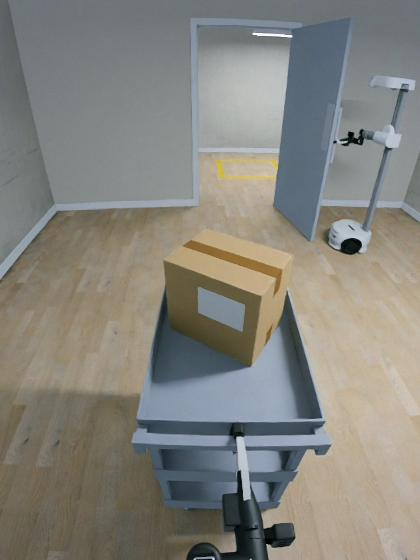

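Call:
move(blocking=false, r2={"base":{"strafe_m":0.28},"pace":"slow"}, cameras=[])

Call:
wait(seconds=6, cameras=[])

Call:
move(blocking=false, r2={"base":{"translate_m":0.35,"strafe_m":-0.14},"pace":"slow"}, cameras=[])

Call:
wait(seconds=6, cameras=["r2_head_camera"])

Scene clock: 892.47 s.
move: r2 moving
r1: as last shown
r1.lidar_m: 1.04 0.43 0.31 3.37 2.13 2.44 2.94 1.63 1.33 1.31 1.27 1.08
r1.motor_effort: lift_m=+24(24) arm_m=-5(5) wheel_0=+7(7) wheel_1=-5(6) wheel_2=+0(0)
r1.servo_current: wrist_yaw_rad=72(72) wrist_pitch_rad=39(46) wrist_roll_rad=39(65) gripper_m=46(46)
r1.contact_limits: translate_m 0.8
r1.wrist_depth_mm: - - 254 164 232 223 216 / - - 254 164 233 223 216 / - - 256 164 233 224 216 / - - 256 164 233 224 217 / - - 257 164 235 226 218 / - - 255 165 230 225 219 / - - 182 163 231 224 219
r2.base_odometry: x=+0.358 y=-0.861 heading=-2.118
r2.turned_by_wheels: +0.000
r2.turned_by_imu: +0.000
r2.base_tilt: forward=-0.7 right=+0.1
r2.lidar_m: 0.39 0.43 1.86 1.74 1.82 2.06 1.96 2.07 2.78 2.95 3.07 0.42
r2.base_status: strafe_m moving
r2.joint_positions: lift_m=+0.690 arm_m=+0.000 wrist_yaw_rad=-0.003 wrist_pitch_rad=+0.008 wrist_roll_rad=+1.569 gripper_m=-0.019
r2.joint_status: not commanded
r2.measured_speeds: translate_m=+0.000 strafe_m=+0.057 rotate_rad=+0.001 lift_m=+0.000 arm_m=+0.000 wrist_yaw_rad=+0.000 wrist_pitch_rad=+0.000 wrist_roll_rad=+0.000
r2.motor_effort: lift_m=+18(19) arm_m=-3(4) wheel_0=-12(12) wheel_1=+7(8) wheel_2=+0(2)
r2.servo_current: wrist_yaw_rad=52(59) wrist_pitch_rad=46(52) wrist_roll_rad=39(59) gripper_m=85(85)
r2.hand_pose: x=+0.4590 y=-0.0883 z=+0.8659 quat_wxyz=(+0.708, +0.706, +0.002, -0.004) (m; r2's base frame)
r2.wrist_depth_mm: - - - 161 220 1618 1138 / - - - 164 223 1430 - / - - 512 166 225 820 - / - 477 459 227 229 831 - / - - 517 170 232 842 - / - - 185 173 180 - - / - - - - - 1576 -
pictures: none
No camera images: "cameras" was empty.

Scene clock: 895.90 s.
earlier move: r2 done
r1.base_odometry: x=-2.831 y=+1.756 heading=-1.031
r1.turned_by_wheels: +0.000
r1.turned_by_imu: +0.000
r1.base_tilt: forward=-1.6 right=+1.3
r1.lidar_m: 1.03 0.42 0.29 3.38 2.24 3.28 2.93 1.61 1.34 1.32 1.27 1.06
r1.base_status: not commanded
r1.joint_positions: lift_m=+0.850 arm_m=+0.000 wrist_yaw_rad=+1.742 wrist_pitch_rad=+0.002 wrist_roll_rad=+0.000 gripper_m=-0.030
r1.joint_status: not commanded
r1.measured_speeds: all 0
r1.motor_effort: lift_m=+24(24) arm_m=-5(6) wheel_0=+6(8) wheel_1=-6(6) wheel_2=+0(0)
r1.servo_current: wrist_yaw_rad=72(85) wrist_pitch_rad=52(52) wrist_roll_rad=46(72) gripper_m=46(52)
r1.contact_limits: translate_m 0.8
r1.hand_pose: x=+0.2082 y=+0.2990 z=+1.0271 quat_wxyz=(+0.644, -0.001, +0.001, +0.765) (m; r1's base frame)
r1.wrist_depth_mm: - - 254 164 232 223 216 / - - 255 164 234 223 216 / - - 255 164 235 224 216 / - - 256 164 235 224 216 / - - 256 164 236 225 218 / - - 255 165 232 225 219 / - - 182 163 231 223 219
r2.base_odometry: x=+0.585 y=-0.999 heading=-2.118
r2.turned_by_wheels: +0.000
r2.turned_by_imu: +0.000
r2.base_tilt: forward=-0.7 right=+0.1
r2.lidar_m: 0.44 2.21 1.59 1.45 1.53 2.07 1.98 2.04 2.77 3.23 3.37 0.37
r2.base_status: done
r2.joint_positions: lift_m=+0.690 arm_m=+0.000 wrist_yaw_rad=-0.003 wrist_pitch_rad=+0.008 wrist_roll_rad=+1.569 gripper_m=-0.019
r2.joint_status: not commanded
r2.measured_speeds: all 0
r2.motor_effort: lift_m=+18(19) arm_m=-4(4) wheel_0=-5(15) wheel_1=+4(9) wheel_2=+0(2)
r2.servo_current: wrist_yaw_rad=52(59) wrist_pitch_rad=52(59) wrist_roll_rad=46(59) gripper_m=78(91)
r2.hand_pose: x=+0.4590 y=-0.0883 z=+0.8659 quat_wxyz=(+0.708, +0.706, +0.002, -0.004) (m; r2's base frame)
r2.wrist_depth_mm: - 462 449 112 167 - - / - 407 407 121 177 - - / - 477 455 129 193 - - / - - 574 141 207 - - / - - - 153 225 1808 - / - - 186 167 180 1618 500 / - - - - - 1618 452
wait: 3.43 of 6 s (r2 has come to rest)
pictures: none
No camera images: "cameras" was empty.

Scene clock: 896.40 s.
move: r2 moving
r1: as last shown
r1.lidar_m: 1.04 0.41 0.31 3.39 2.24 3.27 2.95 1.61 1.34 1.33 1.25 1.06
r1.motor_effort: lift_m=+24(24) arm_m=-5(6) wheel_0=+6(7) wheel_1=-5(6) wheel_2=+0(0)
r1.servo_current: wrist_yaw_rad=59(72) wrist_pitch_rad=39(52) wrist_roll_rad=46(52) gripper_m=46(52)
r1.contact_limits: translate_m 0.8
r1.wrist_depth_mm: - - 255 164 233 223 216 / - - 255 164 233 223 216 / - - 256 164 232 224 216 / - - 256 163 234 224 216 / - - 257 164 234 224 218 / - - 255 165 230 225 218 / - - 182 163 231 223 220
r2.base_odometry: x=+0.574 y=-1.007 heading=-2.117
r2.turned_by_wheels: +0.000
r2.turned_by_imu: +0.000
r2.base_tilt: forward=-0.7 right=+0.1
r2.lidar_m: 0.43 2.19 1.60 1.45 1.55 2.08 1.99 2.06 2.81 3.22 3.32 0.37
r2.base_status: translate_m moving; strafe_m moving
r2.joint_positions: lift_m=+0.690 arm_m=+0.000 wrist_yaw_rad=-0.003 wrist_pitch_rad=+0.008 wrist_roll_rad=+1.569 gripper_m=-0.019
r2.joint_status: not commanded
r2.measured_speeds: translate_m=+0.050 strafe_m=-0.019 rotate_rad=+0.001 lift_m=+0.000 arm_m=+0.000 wrist_yaw_rad=+0.000 wrist_pitch_rad=+0.000 wrist_roll_rad=+0.000
r2.motor_effort: lift_m=+18(18) arm_m=-3(4) wheel_0=+7(11) wheel_1=+7(8) wheel_2=-12(12)
r2.servo_current: wrist_yaw_rad=59(59) wrist_pitch_rad=52(52) wrist_roll_rad=39(65) gripper_m=78(85)
r2.hand_pose: x=+0.4590 y=-0.0883 z=+0.8659 quat_wxyz=(+0.708, +0.706, +0.002, -0.004) (m; r2's base frame)
r2.wrist_depth_mm: - 459 445 110 166 - - / - 404 404 120 176 - - / - 473 459 127 190 - - / - - 574 139 206 - - / - - - 152 224 1808 - / - - 185 166 179 1576 500 / - - - - 262 1576 452
pictures: none
No camera images: "cameras" was empty.

Scene clock: 900.87 s.
earlier move: r2 done
r1.base_odometry: x=-2.831 y=+1.756 heading=-1.031
r1.turned_by_wheels: +0.000
r1.turned_by_imu: +0.000
r1.base_tilt: forward=-1.6 right=+1.3
r1.lidar_m: 1.04 0.44 0.29 3.37 1.89 4.75 2.95 1.59 1.34 1.32 1.25 1.06
r1.base_status: not commanded
r1.joint_positions: lift_m=+0.850 arm_m=+0.000 wrist_yaw_rad=+1.742 wrist_pitch_rad=+0.002 wrist_roll_rad=+0.000 gripper_m=-0.030
r1.joint_status: not commanded
r1.measured_speeds: all 0
r1.motor_effort: lift_m=+24(24) arm_m=-5(6) wheel_0=+6(7) wheel_1=-5(6) wheel_2=+0(0)
r1.servo_current: wrist_yaw_rad=65(85) wrist_pitch_rad=33(52) wrist_roll_rad=46(72) gripper_m=39(52)
r1.contact_limits: translate_m 0.8
r1.hand_pose: x=+0.2082 y=+0.2990 z=+1.0271 quat_wxyz=(+0.644, -0.001, +0.001, +0.765) (m; r1's base frame)
r1.wrist_depth_mm: - - 253 164 232 222 216 / - - 255 164 233 223 216 / - - 255 165 234 224 216 / - - 256 164 235 224 216 / - - 256 165 234 224 218 / - - 255 165 230 225 219 / - - 182 163 232 223 218
r2.base_odometry: x=+0.284 y=-1.225 heading=-2.117
r2.turned_by_wheels: +0.000
r2.turned_by_imu: +0.002
r2.base_tilt: forward=-0.7 right=+0.1
r2.lidar_m: 0.42 0.49 1.75 1.63 1.69 2.37 2.32 2.42 3.19 3.10 3.23 0.39
r2.base_status: done
r2.joint_positions: lift_m=+0.690 arm_m=+0.000 wrist_yaw_rad=+0.001 wrist_pitch_rad=+0.008 wrist_roll_rad=+1.569 gripper_m=-0.019
r2.joint_status: not commanded
r2.measured_speeds: all 0
r2.motor_effort: lift_m=+18(19) arm_m=-3(4) wheel_0=+5(15) wheel_1=+5(8) wheel_2=-4(13)
r2.servo_current: wrist_yaw_rad=52(59) wrist_pitch_rad=52(59) wrist_roll_rad=46(65) gripper_m=85(91)
r2.hand_pose: x=+0.4594 y=-0.0871 z=+0.8659 quat_wxyz=(+0.708, +0.706, +0.003, -0.002) (m; r2's base frame)
r2.wrist_depth_mm: - 477 459 113 169 - - / - 407 407 121 180 - - / - 473 455 129 193 - - / - - 559 141 207 - - / - - - 153 224 - - / - - 186 167 177 1576 496 / - - - - 265 1661 459
wait: 4.47 of 6 s (r2 has come to rest)
pictures: r2_head_camera
Images, in order (width x height): r2_head_camera 420x560.

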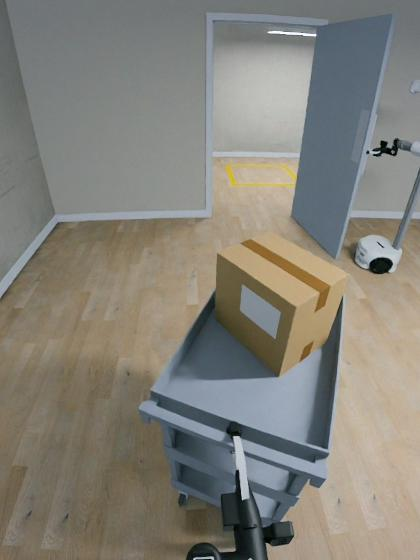

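Call:
move(r2={"base":{"strafe_m":-0.24,"translate_m":0.02},"pace":"slow"}, blocking=false, cameras=[])

Call:
wait(seconds=4, cameras=["r2_head_camera"])

Scene clock: 932.17 s.
move: r2 moving
r1: as last shown
r1.base_tilt: forward=-1.5 right=+1.3
r1.lidar_m: 1.05 0.45 0.31 3.38 1.88 2.97 2.93 1.61 1.32 1.34 1.26 1.05
r1.motor_effort: lift_m=+24(24) arm_m=-5(5) wheel_0=+6(7) wheel_1=-5(6) wheel_2=+0(0)
r1.servo_current: wrist_yaw_rad=52(85) wrist_pitch_rad=39(46) wrist_roll_rad=39(59) gripper_m=52(52)
r1.contact_limits: translate_m 0.8
r1.wrist_depth_mm: - - 253 164 233 224 215 / - - 255 164 233 223 216 / - - 255 164 234 224 216 / - - 256 164 234 224 216 / 1808 - 257 164 235 224 218 / - - 256 165 231 226 218 / - - 182 163 231 224 218
r2.base_odometry: x=+0.271 y=-1.219 heading=-2.117
r2.turned_by_wheels: +0.000
r2.turned_by_imu: +0.001
r2.base_tilt: forward=-0.7 right=+0.1
r2.lidar_m: 0.43 0.52 1.73 1.63 1.71 2.40 2.30 2.39 3.22 3.09 3.19 0.40
r2.base_status: translate_m moving; strafe_m moving
r2.joint_positions: lift_m=+0.690 arm_m=+0.000 wrist_yaw_rad=+0.002 wrist_pitch_rad=+0.008 wrist_roll_rad=+1.569 gripper_m=-0.019
r2.joint_status: not commanded
r2.measured_speeds: translate_m=+0.004 strafe_m=-0.054 rotate_rad=+0.000 lift_m=+0.000 arm_m=+0.000 wrist_yaw_rad=+0.000 wrist_pitch_rad=+0.000 wrist_roll_rad=+0.000
r2.motor_effort: lift_m=+18(18) arm_m=-3(4) wheel_0=+9(12) wheel_1=-7(9) wheel_2=-6(7)
r2.servo_current: wrist_yaw_rad=46(59) wrist_pitch_rad=52(59) wrist_roll_rad=46(52) gripper_m=85(85)
r2.hand_pose: x=+0.4594 y=-0.0869 z=+0.8659 quat_wxyz=(+0.708, +0.706, +0.003, -0.002) (m; r2's base frame)
r2.wrist_depth_mm: - 484 469 115 172 - - / - 410 413 124 182 - - / - 466 449 131 194 - - / - - 554 142 208 - - / - - - 154 224 - - / - - 187 167 178 1576 496 / - - - - 262 1661 459
pictures: none
No camera images: "cameras" was empty.

Scene clock: 935.27 s.
earlier move: r2 done
r1.base_odometry: x=-2.831 y=+1.756 heading=-1.031
r1.turned_by_wheels: +0.000
r1.turned_by_imu: +0.000
r1.base_tilt: forward=-1.5 right=+1.3
r1.lidar_m: 1.03 0.44 0.30 3.39 1.77 2.60 2.92 1.62 1.34 1.32 1.26 1.06
r1.base_status: not commanded
r1.joint_positions: lift_m=+0.850 arm_m=+0.000 wrist_yaw_rad=+1.742 wrist_pitch_rad=+0.002 wrist_roll_rad=+0.000 gripper_m=-0.030
r1.joint_status: not commanded
r1.measured_speeds: all 0
r1.motor_effort: lift_m=+24(24) arm_m=-5(6) wheel_0=+7(7) wheel_1=-5(6) wheel_2=+0(0)
r1.servo_current: wrist_yaw_rad=59(85) wrist_pitch_rad=39(59) wrist_roll_rad=59(72) gripper_m=39(52)
r1.contact_limits: translate_m 0.8
r1.hand_pose: x=+0.2082 y=+0.2990 z=+1.0271 quat_wxyz=(+0.644, -0.001, +0.001, +0.765) (m; r1's base frame)
r1.wrist_depth_mm: - - 255 164 233 223 215 / - - 254 164 233 224 216 / - - 256 164 234 224 217 / - - 256 164 234 224 216 / 1708 - 257 164 236 224 216 / - - 256 165 231 225 218 / - - 182 163 232 222 220
r2.base_odometry: x=+0.068 y=-1.118 heading=-2.117
r2.turned_by_wheels: +0.000
r2.turned_by_imu: +0.001
r2.base_tilt: forward=-0.7 right=+0.0
r2.lidar_m: 0.41 0.42 1.99 1.87 1.95 2.45 2.33 2.44 3.01 2.85 3.00 0.43
r2.base_status: done
r2.joint_positions: lift_m=+0.690 arm_m=+0.000 wrist_yaw_rad=+0.002 wrist_pitch_rad=+0.008 wrist_roll_rad=+1.569 gripper_m=-0.019
r2.joint_status: not commanded
r2.measured_speeds: all 0
r2.motor_effort: lift_m=+18(19) arm_m=-3(4) wheel_0=+5(16) wheel_1=-5(9) wheel_2=-5(7)
r2.servo_current: wrist_yaw_rad=52(59) wrist_pitch_rad=52(59) wrist_roll_rad=52(59) gripper_m=78(91)
r2.hand_pose: x=+0.4595 y=-0.0868 z=+0.8659 quat_wxyz=(+0.708, +0.706, +0.003, -0.002) (m; r2's base frame)
r2.wrist_depth_mm: - - - 163 222 1661 1160 / - - - 165 224 1537 - / - - 530 167 227 820 - / - 473 459 229 229 842 - / - - 508 171 232 854 - / - - 185 173 179 - - / - - - - 237 1537 -
wait: 3.10 of 4 s (r2 has come to rest)
pictures: r2_head_camera
Images, in order (width x height): r2_head_camera 420x560.

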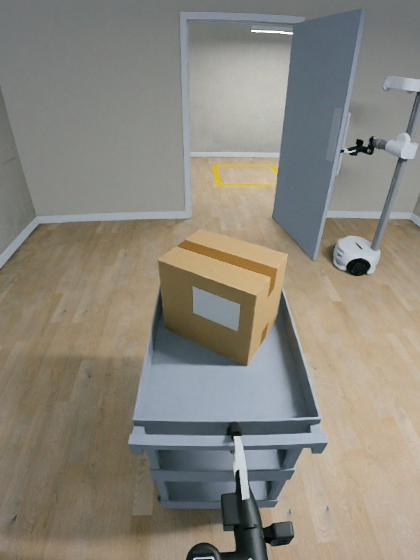

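Call:
move(r2={"base":{"strafe_m":0.05,"translate_m":0.4}}, blocking=false, cameras=[])

Call:
wait(seconds=5, cameras=["r2_head_camera"])

Scene clock: 956.97 s.
move: r2 moving
r1: as last shown
r1.base_tilt: forward=-1.6 right=+1.2
r1.lidar_m: 1.04 0.43 0.32 3.39 1.73 2.60 2.93 1.61 1.32 1.32 1.25 1.05
r1.servo_current: wrist_yaw_rad=65(65) wrist_pitch_rad=39(46) wrist_roll_rad=52(52) gripper_m=52(52)
r1.contact_limits: translate_m 0.8
r1.wrist_depth_mm: - - 254 164 232 223 215 / - - 254 164 233 223 216 / - - 255 164 234 224 217 / - - 256 164 234 224 216 / 1661 - 258 164 235 224 218 / - - 255 165 231 225 218 / - - 183 163 231 223 219
r2.base_odometry: x=+0.055 y=-1.146 heading=-2.118
r2.turned_by_wheels: +0.000
r2.turned_by_imu: +0.000
r2.base_tilt: forward=-0.6 right=+0.0
r2.lidar_m: 0.40 0.43 1.96 1.88 1.94 2.49 2.37 2.46 2.98 2.84 2.96 0.45
r2.base_status: translate_m moving; strafe_m moving
r2.joint_positions: lift_m=+0.690 arm_m=+0.000 wrist_yaw_rad=-0.002 wrist_pitch_rad=+0.008 wrist_roll_rad=+1.569 gripper_m=-0.019
r2.joint_status: not commanded
r2.measured_speeds: translate_m=+0.121 strafe_m=+0.015 rotate_rad=+0.001 lift_m=+0.000 arm_m=+0.000 wrist_yaw_rad=+0.000 wrist_pitch_rad=+0.000 wrist_roll_rad=+0.000
r2.motor_effort: lift_m=+18(19) arm_m=-4(4) wheel_0=+6(10) wheel_1=+10(10) wheel_2=-16(17)
r2.servo_current: wrist_yaw_rad=46(65) wrist_pitch_rad=52(59) wrist_roll_rad=59(59) gripper_m=78(85)
r2.hand_pose: x=+0.4591 y=-0.0880 z=+0.8659 quat_wxyz=(+0.708, +0.706, +0.002, -0.003) (m; r2's base frame)
r2.wrist_depth_mm: - - - 166 224 1661 1160 / - - - 167 228 1537 - / - - 549 168 229 809 - / - 466 466 229 229 831 - / - - 500 171 232 842 - / - - 185 172 179 - - / - - - - 236 1576 -
pictures: none
No camera images: "cameras" was empty.

Scene clock: 959.30 s.
earlier move: r2 done
r1.base_odometry: x=-2.831 y=+1.756 heading=-1.031
r1.turned_by_wheels: +0.000
r1.turned_by_imu: +0.000
r1.base_tilt: forward=-1.6 right=+1.2
r1.lidar_m: 1.04 0.43 0.30 3.38 1.47 4.75 2.95 1.61 1.33 1.33 1.29 1.07
r1.base_status: not commanded
r1.joint_positions: lift_m=+0.850 arm_m=+0.000 wrist_yaw_rad=+1.742 wrist_pitch_rad=+0.002 wrist_roll_rad=+0.000 gripper_m=-0.030
r1.joint_status: not commanded
r1.measured_speeds: all 0
r1.motor_effort: lift_m=+24(24) arm_m=-5(6) wheel_0=+7(7) wheel_1=-5(6) wheel_2=+0(0)
r1.servo_current: wrist_yaw_rad=59(85) wrist_pitch_rad=46(52) wrist_roll_rad=46(72) gripper_m=46(52)
r1.contact_limits: translate_m 0.8
r1.hand_pose: x=+0.2082 y=+0.2990 z=+1.0271 quat_wxyz=(+0.644, -0.001, +0.001, +0.765) (m; r1's base frame)
r1.wrist_depth_mm: - - 255 164 232 222 215 / - - 255 164 234 223 216 / - - 255 164 234 224 216 / - - 257 165 235 224 216 / 1863 1576 257 164 235 224 218 / - - 209 165 230 225 218 / 1983 1366 182 163 231 224 219
r2.base_odometry: x=-0.097 y=-1.485 heading=-2.117
r2.turned_by_wheels: +0.000
r2.turned_by_imu: -0.001
r2.base_tilt: forward=-0.7 right=+0.1
r2.lidar_m: 0.40 0.46 1.92 1.83 1.89 2.62 2.73 2.83 3.02 2.91 3.03 0.41
r2.base_status: done
r2.joint_positions: lift_m=+0.690 arm_m=+0.000 wrist_yaw_rad=-0.003 wrist_pitch_rad=+0.008 wrist_roll_rad=+1.569 gripper_m=-0.019
r2.joint_status: not commanded
r2.measured_speeds: all 0
r2.motor_effort: lift_m=+18(19) arm_m=-4(4) wheel_0=+1(10) wheel_1=+2(10) wheel_2=-3(18)
r2.servo_current: wrist_yaw_rad=52(65) wrist_pitch_rad=52(59) wrist_roll_rad=46(59) gripper_m=85(91)
r2.hand_pose: x=+0.4590 y=-0.0883 z=+0.8659 quat_wxyz=(+0.708, +0.706, +0.002, -0.004) (m; r2's base frame)
r2.wrist_depth_mm: - - - 145 203 1537 - / - - 554 151 209 - - / - 466 445 155 215 809 - / - - 480 161 223 820 - / - - 554 167 229 - - / - - 185 172 180 - - / - - - - 245 1537 484
wait: 2.33 of 5 s (r2 has come to rest)
pictures: r2_head_camera
Images, in order (width x height): r2_head_camera 420x560.

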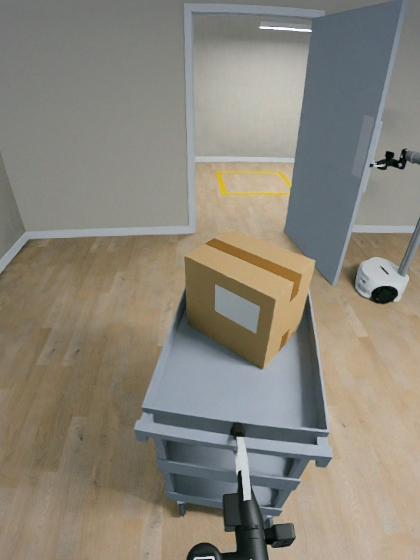

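Call:
move(r2={"base":{"strafe_m":-0.03,"translate_m":0.5}}, blocking=false, cameras=[])

Call:
wait(seconds=5, cameras=["r2_head_camera"])

Scene clock: 965.93 s.
move: r2 moving
r1: as last shown
r1.lidar_m: 1.04 0.42 0.30 3.37 1.47 4.72 2.95 1.61 1.33 1.33 1.25 1.04
r1.motor_effort: lift_m=+24(24) arm_m=-5(5) wheel_0=+7(7) wheel_1=-6(6) wheel_2=+0(0)
r1.servo_current: wrist_yaw_rad=65(85) wrist_pitch_rad=39(46) wrist_roll_rad=52(52) gripper_m=46(46)
r1.contact_limits: translate_m 0.8
r1.wrist_depth_mm: - - 254 164 233 222 216 / - - 255 164 234 223 216 / - - 256 165 234 224 216 / - 1576 256 164 234 224 216 / 1921 1576 256 164 235 224 217 / - - 187 165 230 224 219 / - 1336 182 163 231 222 220
r2.base_odometry: x=-0.115 y=-1.511 heading=-2.117
r2.turned_by_wheels: +0.000
r2.turned_by_imu: +0.001
r2.base_tilt: forward=-0.7 right=+0.0
r2.lidar_m: 0.40 0.43 1.94 1.83 1.90 2.61 2.76 2.87 3.02 2.90 2.99 0.41
r2.base_status: translate_m moving; strafe_m moving
r2.joint_positions: lift_m=+0.690 arm_m=+0.000 wrist_yaw_rad=-0.003 wrist_pitch_rad=+0.008 wrist_roll_rad=+1.569 gripper_m=-0.019
r2.joint_status: not commanded
r2.measured_speeds: translate_m=+0.123 strafe_m=-0.006 rotate_rad=+0.002 lift_m=+0.000 arm_m=+0.000 wrist_yaw_rad=+0.000 wrist_pitch_rad=+0.000 wrist_roll_rad=+0.000
r2.motor_effort: lift_m=+18(18) arm_m=-2(3) wheel_0=+12(12) wheel_1=+8(8) wheel_2=-16(16)
r2.servo_current: wrist_yaw_rad=52(59) wrist_pitch_rad=46(52) wrist_roll_rad=46(65) gripper_m=78(85)
r2.hand_pose: x=+0.4590 y=-0.0883 z=+0.8659 quat_wxyz=(+0.708, +0.706, +0.002, -0.004) (m; r2's base frame)
r2.wrist_depth_mm: - - - 143 200 1499 - / - - 544 148 207 - - / - 459 442 154 213 - - / - - 484 158 221 842 - / - - 564 167 229 - - / - - 185 170 179 - - / - - - - 245 1576 480
pictures: none
No camera images: "cameras" was empty.

Scene clock: 968.60 s.
earlier move: r2 done
r1.base_odometry: x=-2.831 y=+1.756 heading=-1.031
r1.turned_by_wheels: +0.000
r1.turned_by_imu: +0.000
r1.base_tilt: forward=-1.6 right=+1.3
r1.lidar_m: 1.05 0.42 0.29 1.17 1.23 4.73 2.91 1.61 1.34 1.33 1.26 1.07
r1.base_status: not commanded
r1.joint_positions: lift_m=+0.850 arm_m=+0.000 wrist_yaw_rad=+1.742 wrist_pitch_rad=+0.002 wrist_roll_rad=+0.000 gripper_m=-0.030
r1.joint_status: not commanded
r1.measured_speeds: all 0
r1.motor_effort: lift_m=+24(24) arm_m=-5(6) wheel_0=+7(7) wheel_1=-5(6) wheel_2=+0(0)
r1.servo_current: wrist_yaw_rad=52(85) wrist_pitch_rad=39(52) wrist_roll_rad=33(78) gripper_m=39(52)
r1.contact_limits: translate_m 0.8
r1.hand_pose: x=+0.2082 y=+0.2990 z=+1.0271 quat_wxyz=(+0.644, -0.001, +0.001, +0.765) (m; r1's base frame)
r1.wrist_depth_mm: - - 254 164 232 224 216 / - - 254 165 234 223 217 / - - 256 165 234 224 216 / - - 255 163 234 224 217 / - 1708 257 164 236 224 217 / - - 187 165 231 225 217 / - 1366 183 163 230 223 218
r2.base_odometry: x=-0.382 y=-1.897 heading=-2.117
r2.turned_by_wheels: +0.000
r2.turned_by_imu: +0.001
r2.base_tilt: forward=-0.7 right=+0.1
r2.lidar_m: 0.42 0.47 1.96 1.87 1.95 2.66 3.28 3.37 2.99 2.88 1.92 0.40
r2.base_status: done
r2.joint_positions: lift_m=+0.690 arm_m=+0.000 wrist_yaw_rad=-0.001 wrist_pitch_rad=+0.008 wrist_roll_rad=+1.569 gripper_m=-0.019
r2.joint_status: not commanded
r2.measured_speeds: all 0
r2.motor_effort: lift_m=+18(19) arm_m=+4(4) wheel_0=+4(14) wheel_1=+2(10) wheel_2=-1(16)
r2.servo_current: wrist_yaw_rad=39(59) wrist_pitch_rad=46(59) wrist_roll_rad=46(72) gripper_m=85(91)
r2.hand_pose: x=+0.4591 y=-0.0878 z=+0.8659 quat_wxyz=(+0.708, +0.706, +0.002, -0.003) (m; r2's base frame)
r2.wrist_depth_mm: - - - 134 190 - - / - - 496 140 199 - - / - 445 439 146 208 - - / - - 496 155 218 - - / - - 603 163 228 - - / - - 186 170 179 1576 - / - - - - - 1576 480
wait: 2.67 of 5 s (r2 has come to rest)
pictures: r2_head_camera
Images, in order (width x height): r2_head_camera 420x560.

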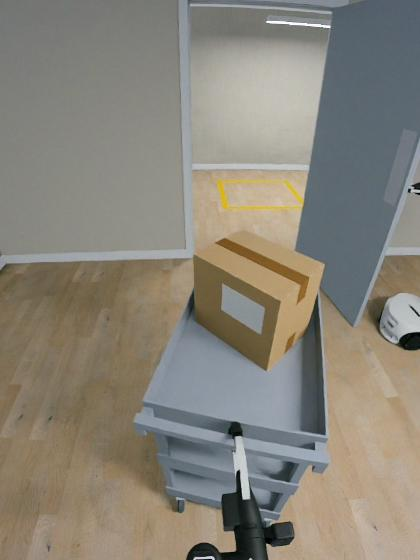

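Call:
move(r2={"base":{"strafe_m":-0.09,"translate_m":0.45}}, blocking=false, cameras=[])

Call:
wait(seconds=5, cameras=["r2_head_camera"])

Scene clock: 973.70 s.
move: r2 moving
r1: as last shown
r1.base_tilt: forward=-1.6 right=+1.2
r1.lidar_m: 1.05 0.43 0.29 1.15 1.22 4.72 2.92 1.61 1.33 1.33 1.25 1.05
r1.motor_effort: lift_m=+24(24) arm_m=-5(5) wheel_0=+6(7) wheel_1=-5(5) wheel_2=+0(0)
r1.servo_current: wrist_yaw_rad=65(72) wrist_pitch_rad=52(52) wrist_roll_rad=52(59) gripper_m=46(46)
r1.contact_limits: translate_m 0.8
r1.wrist_depth_mm: - - 256 164 233 224 215 / - - 255 164 233 223 216 / - - 255 165 234 224 216 / - - 256 164 234 224 217 / - 1661 256 164 234 224 218 / - - 187 165 230 224 219 / - 1397 179 163 231 223 218
r2.base_odometry: x=-0.404 y=-1.920 heading=-2.117
r2.turned_by_wheels: +0.000
r2.turned_by_imu: +0.001
r2.base_tilt: forward=-0.7 right=+0.0
r2.lidar_m: 0.40 0.47 1.96 1.89 1.97 2.66 3.31 3.40 2.99 2.86 1.90 0.41
r2.base_status: translate_m moving; strafe_m moving
r2.joint_positions: lift_m=+0.690 arm_m=+0.000 wrist_yaw_rad=-0.001 wrist_pitch_rad=+0.008 wrist_roll_rad=+1.569 gripper_m=-0.019
r2.joint_status: not commanded
r2.measured_speeds: translate_m=+0.120 strafe_m=-0.025 rotate_rad=-0.002 lift_m=+0.000 arm_m=+0.000 wrist_yaw_rad=+0.000 wrist_pitch_rad=+0.000 wrist_roll_rad=+0.000
r2.motor_effort: lift_m=+18(18) arm_m=+4(4) wheel_0=+13(13) wheel_1=+7(8) wheel_2=-14(14)
r2.servo_current: wrist_yaw_rad=52(59) wrist_pitch_rad=46(52) wrist_roll_rad=52(52) gripper_m=78(85)
r2.hand_pose: x=+0.4591 y=-0.0878 z=+0.8659 quat_wxyz=(+0.708, +0.706, +0.002, -0.003) (m; r2's base frame)
r2.wrist_depth_mm: - - - 132 189 - - / - - 488 139 196 - - / - 442 436 145 207 - - / - - 496 153 216 - - / - - 603 161 225 - - / - - 185 170 178 1576 - / - - - - - 1618 488
pictures: none
No camera images: "cameras" was empty.

Scene clock: 976.20 s.
earlier move: r2 done
r1.base_odometry: x=-2.831 y=+1.756 heading=-1.031
r1.turned_by_wheels: +0.000
r1.turned_by_imu: +0.000
r1.base_tilt: forward=-1.6 right=+1.3
r1.lidar_m: 1.05 0.44 0.30 0.98 1.27 4.72 2.93 1.61 1.33 1.32 1.25 1.07
r1.base_status: not commanded
r1.joint_positions: lift_m=+0.850 arm_m=+0.000 wrist_yaw_rad=+1.742 wrist_pitch_rad=+0.002 wrist_roll_rad=+0.000 gripper_m=-0.030
r1.joint_status: not commanded
r1.measured_speeds: all 0
r1.motor_effort: lift_m=+24(24) arm_m=-5(6) wheel_0=+6(7) wheel_1=-5(6) wheel_2=+0(0)
r1.servo_current: wrist_yaw_rad=52(85) wrist_pitch_rad=39(52) wrist_roll_rad=59(65) gripper_m=46(52)
r1.contact_limits: translate_m 0.8
r1.hand_pose: x=+0.2082 y=+0.2990 z=+1.0271 quat_wxyz=(+0.644, -0.001, +0.001, +0.765) (m; r1's base frame)
r1.wrist_depth_mm: - - 255 164 232 222 216 / - - 254 164 233 224 216 / - - 255 165 234 224 217 / - - 257 164 234 224 216 / - - 254 165 235 225 217 / - - 208 165 231 225 219 / - 1756 179 163 231 223 219
r2.base_odometry: x=-0.693 y=-2.235 heading=-2.116
r2.turned_by_wheels: +0.000
r2.turned_by_imu: +0.002
r2.base_tilt: forward=-0.7 right=+0.1
r2.lidar_m: 0.41 0.47 2.04 1.97 2.07 2.76 3.76 3.82 2.88 2.77 1.55 0.41
r2.base_status: done
r2.joint_positions: lift_m=+0.690 arm_m=+0.000 wrist_yaw_rad=+0.001 wrist_pitch_rad=+0.008 wrist_roll_rad=+1.569 gripper_m=-0.019
r2.joint_status: not commanded
r2.measured_speeds: all 0
r2.motor_effort: lift_m=+18(19) arm_m=+4(4) wheel_0=+5(15) wheel_1=+4(9) wheel_2=-2(15)
r2.servo_current: wrist_yaw_rad=52(59) wrist_pitch_rad=52(59) wrist_roll_rad=39(59) gripper_m=85(85)
r2.hand_pose: x=+0.4593 y=-0.0872 z=+0.8659 quat_wxyz=(+0.708, +0.706, +0.003, -0.003) (m; r2's base frame)
r2.wrist_depth_mm: - - - 138 195 1336 - / 1863 - 512 143 203 - - / 1863 445 442 150 211 - - / 1921 - 488 157 218 - - / - 603 580 165 228 - - / - - 181 171 178 - - / - - - - - 1576 492
wait: 2.50 of 5 s (r2 has come to rest)
pictures: r2_head_camera
Images, in order (width x height): r2_head_camera 420x560.

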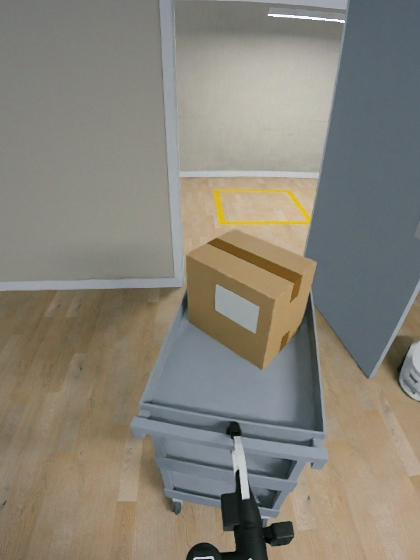

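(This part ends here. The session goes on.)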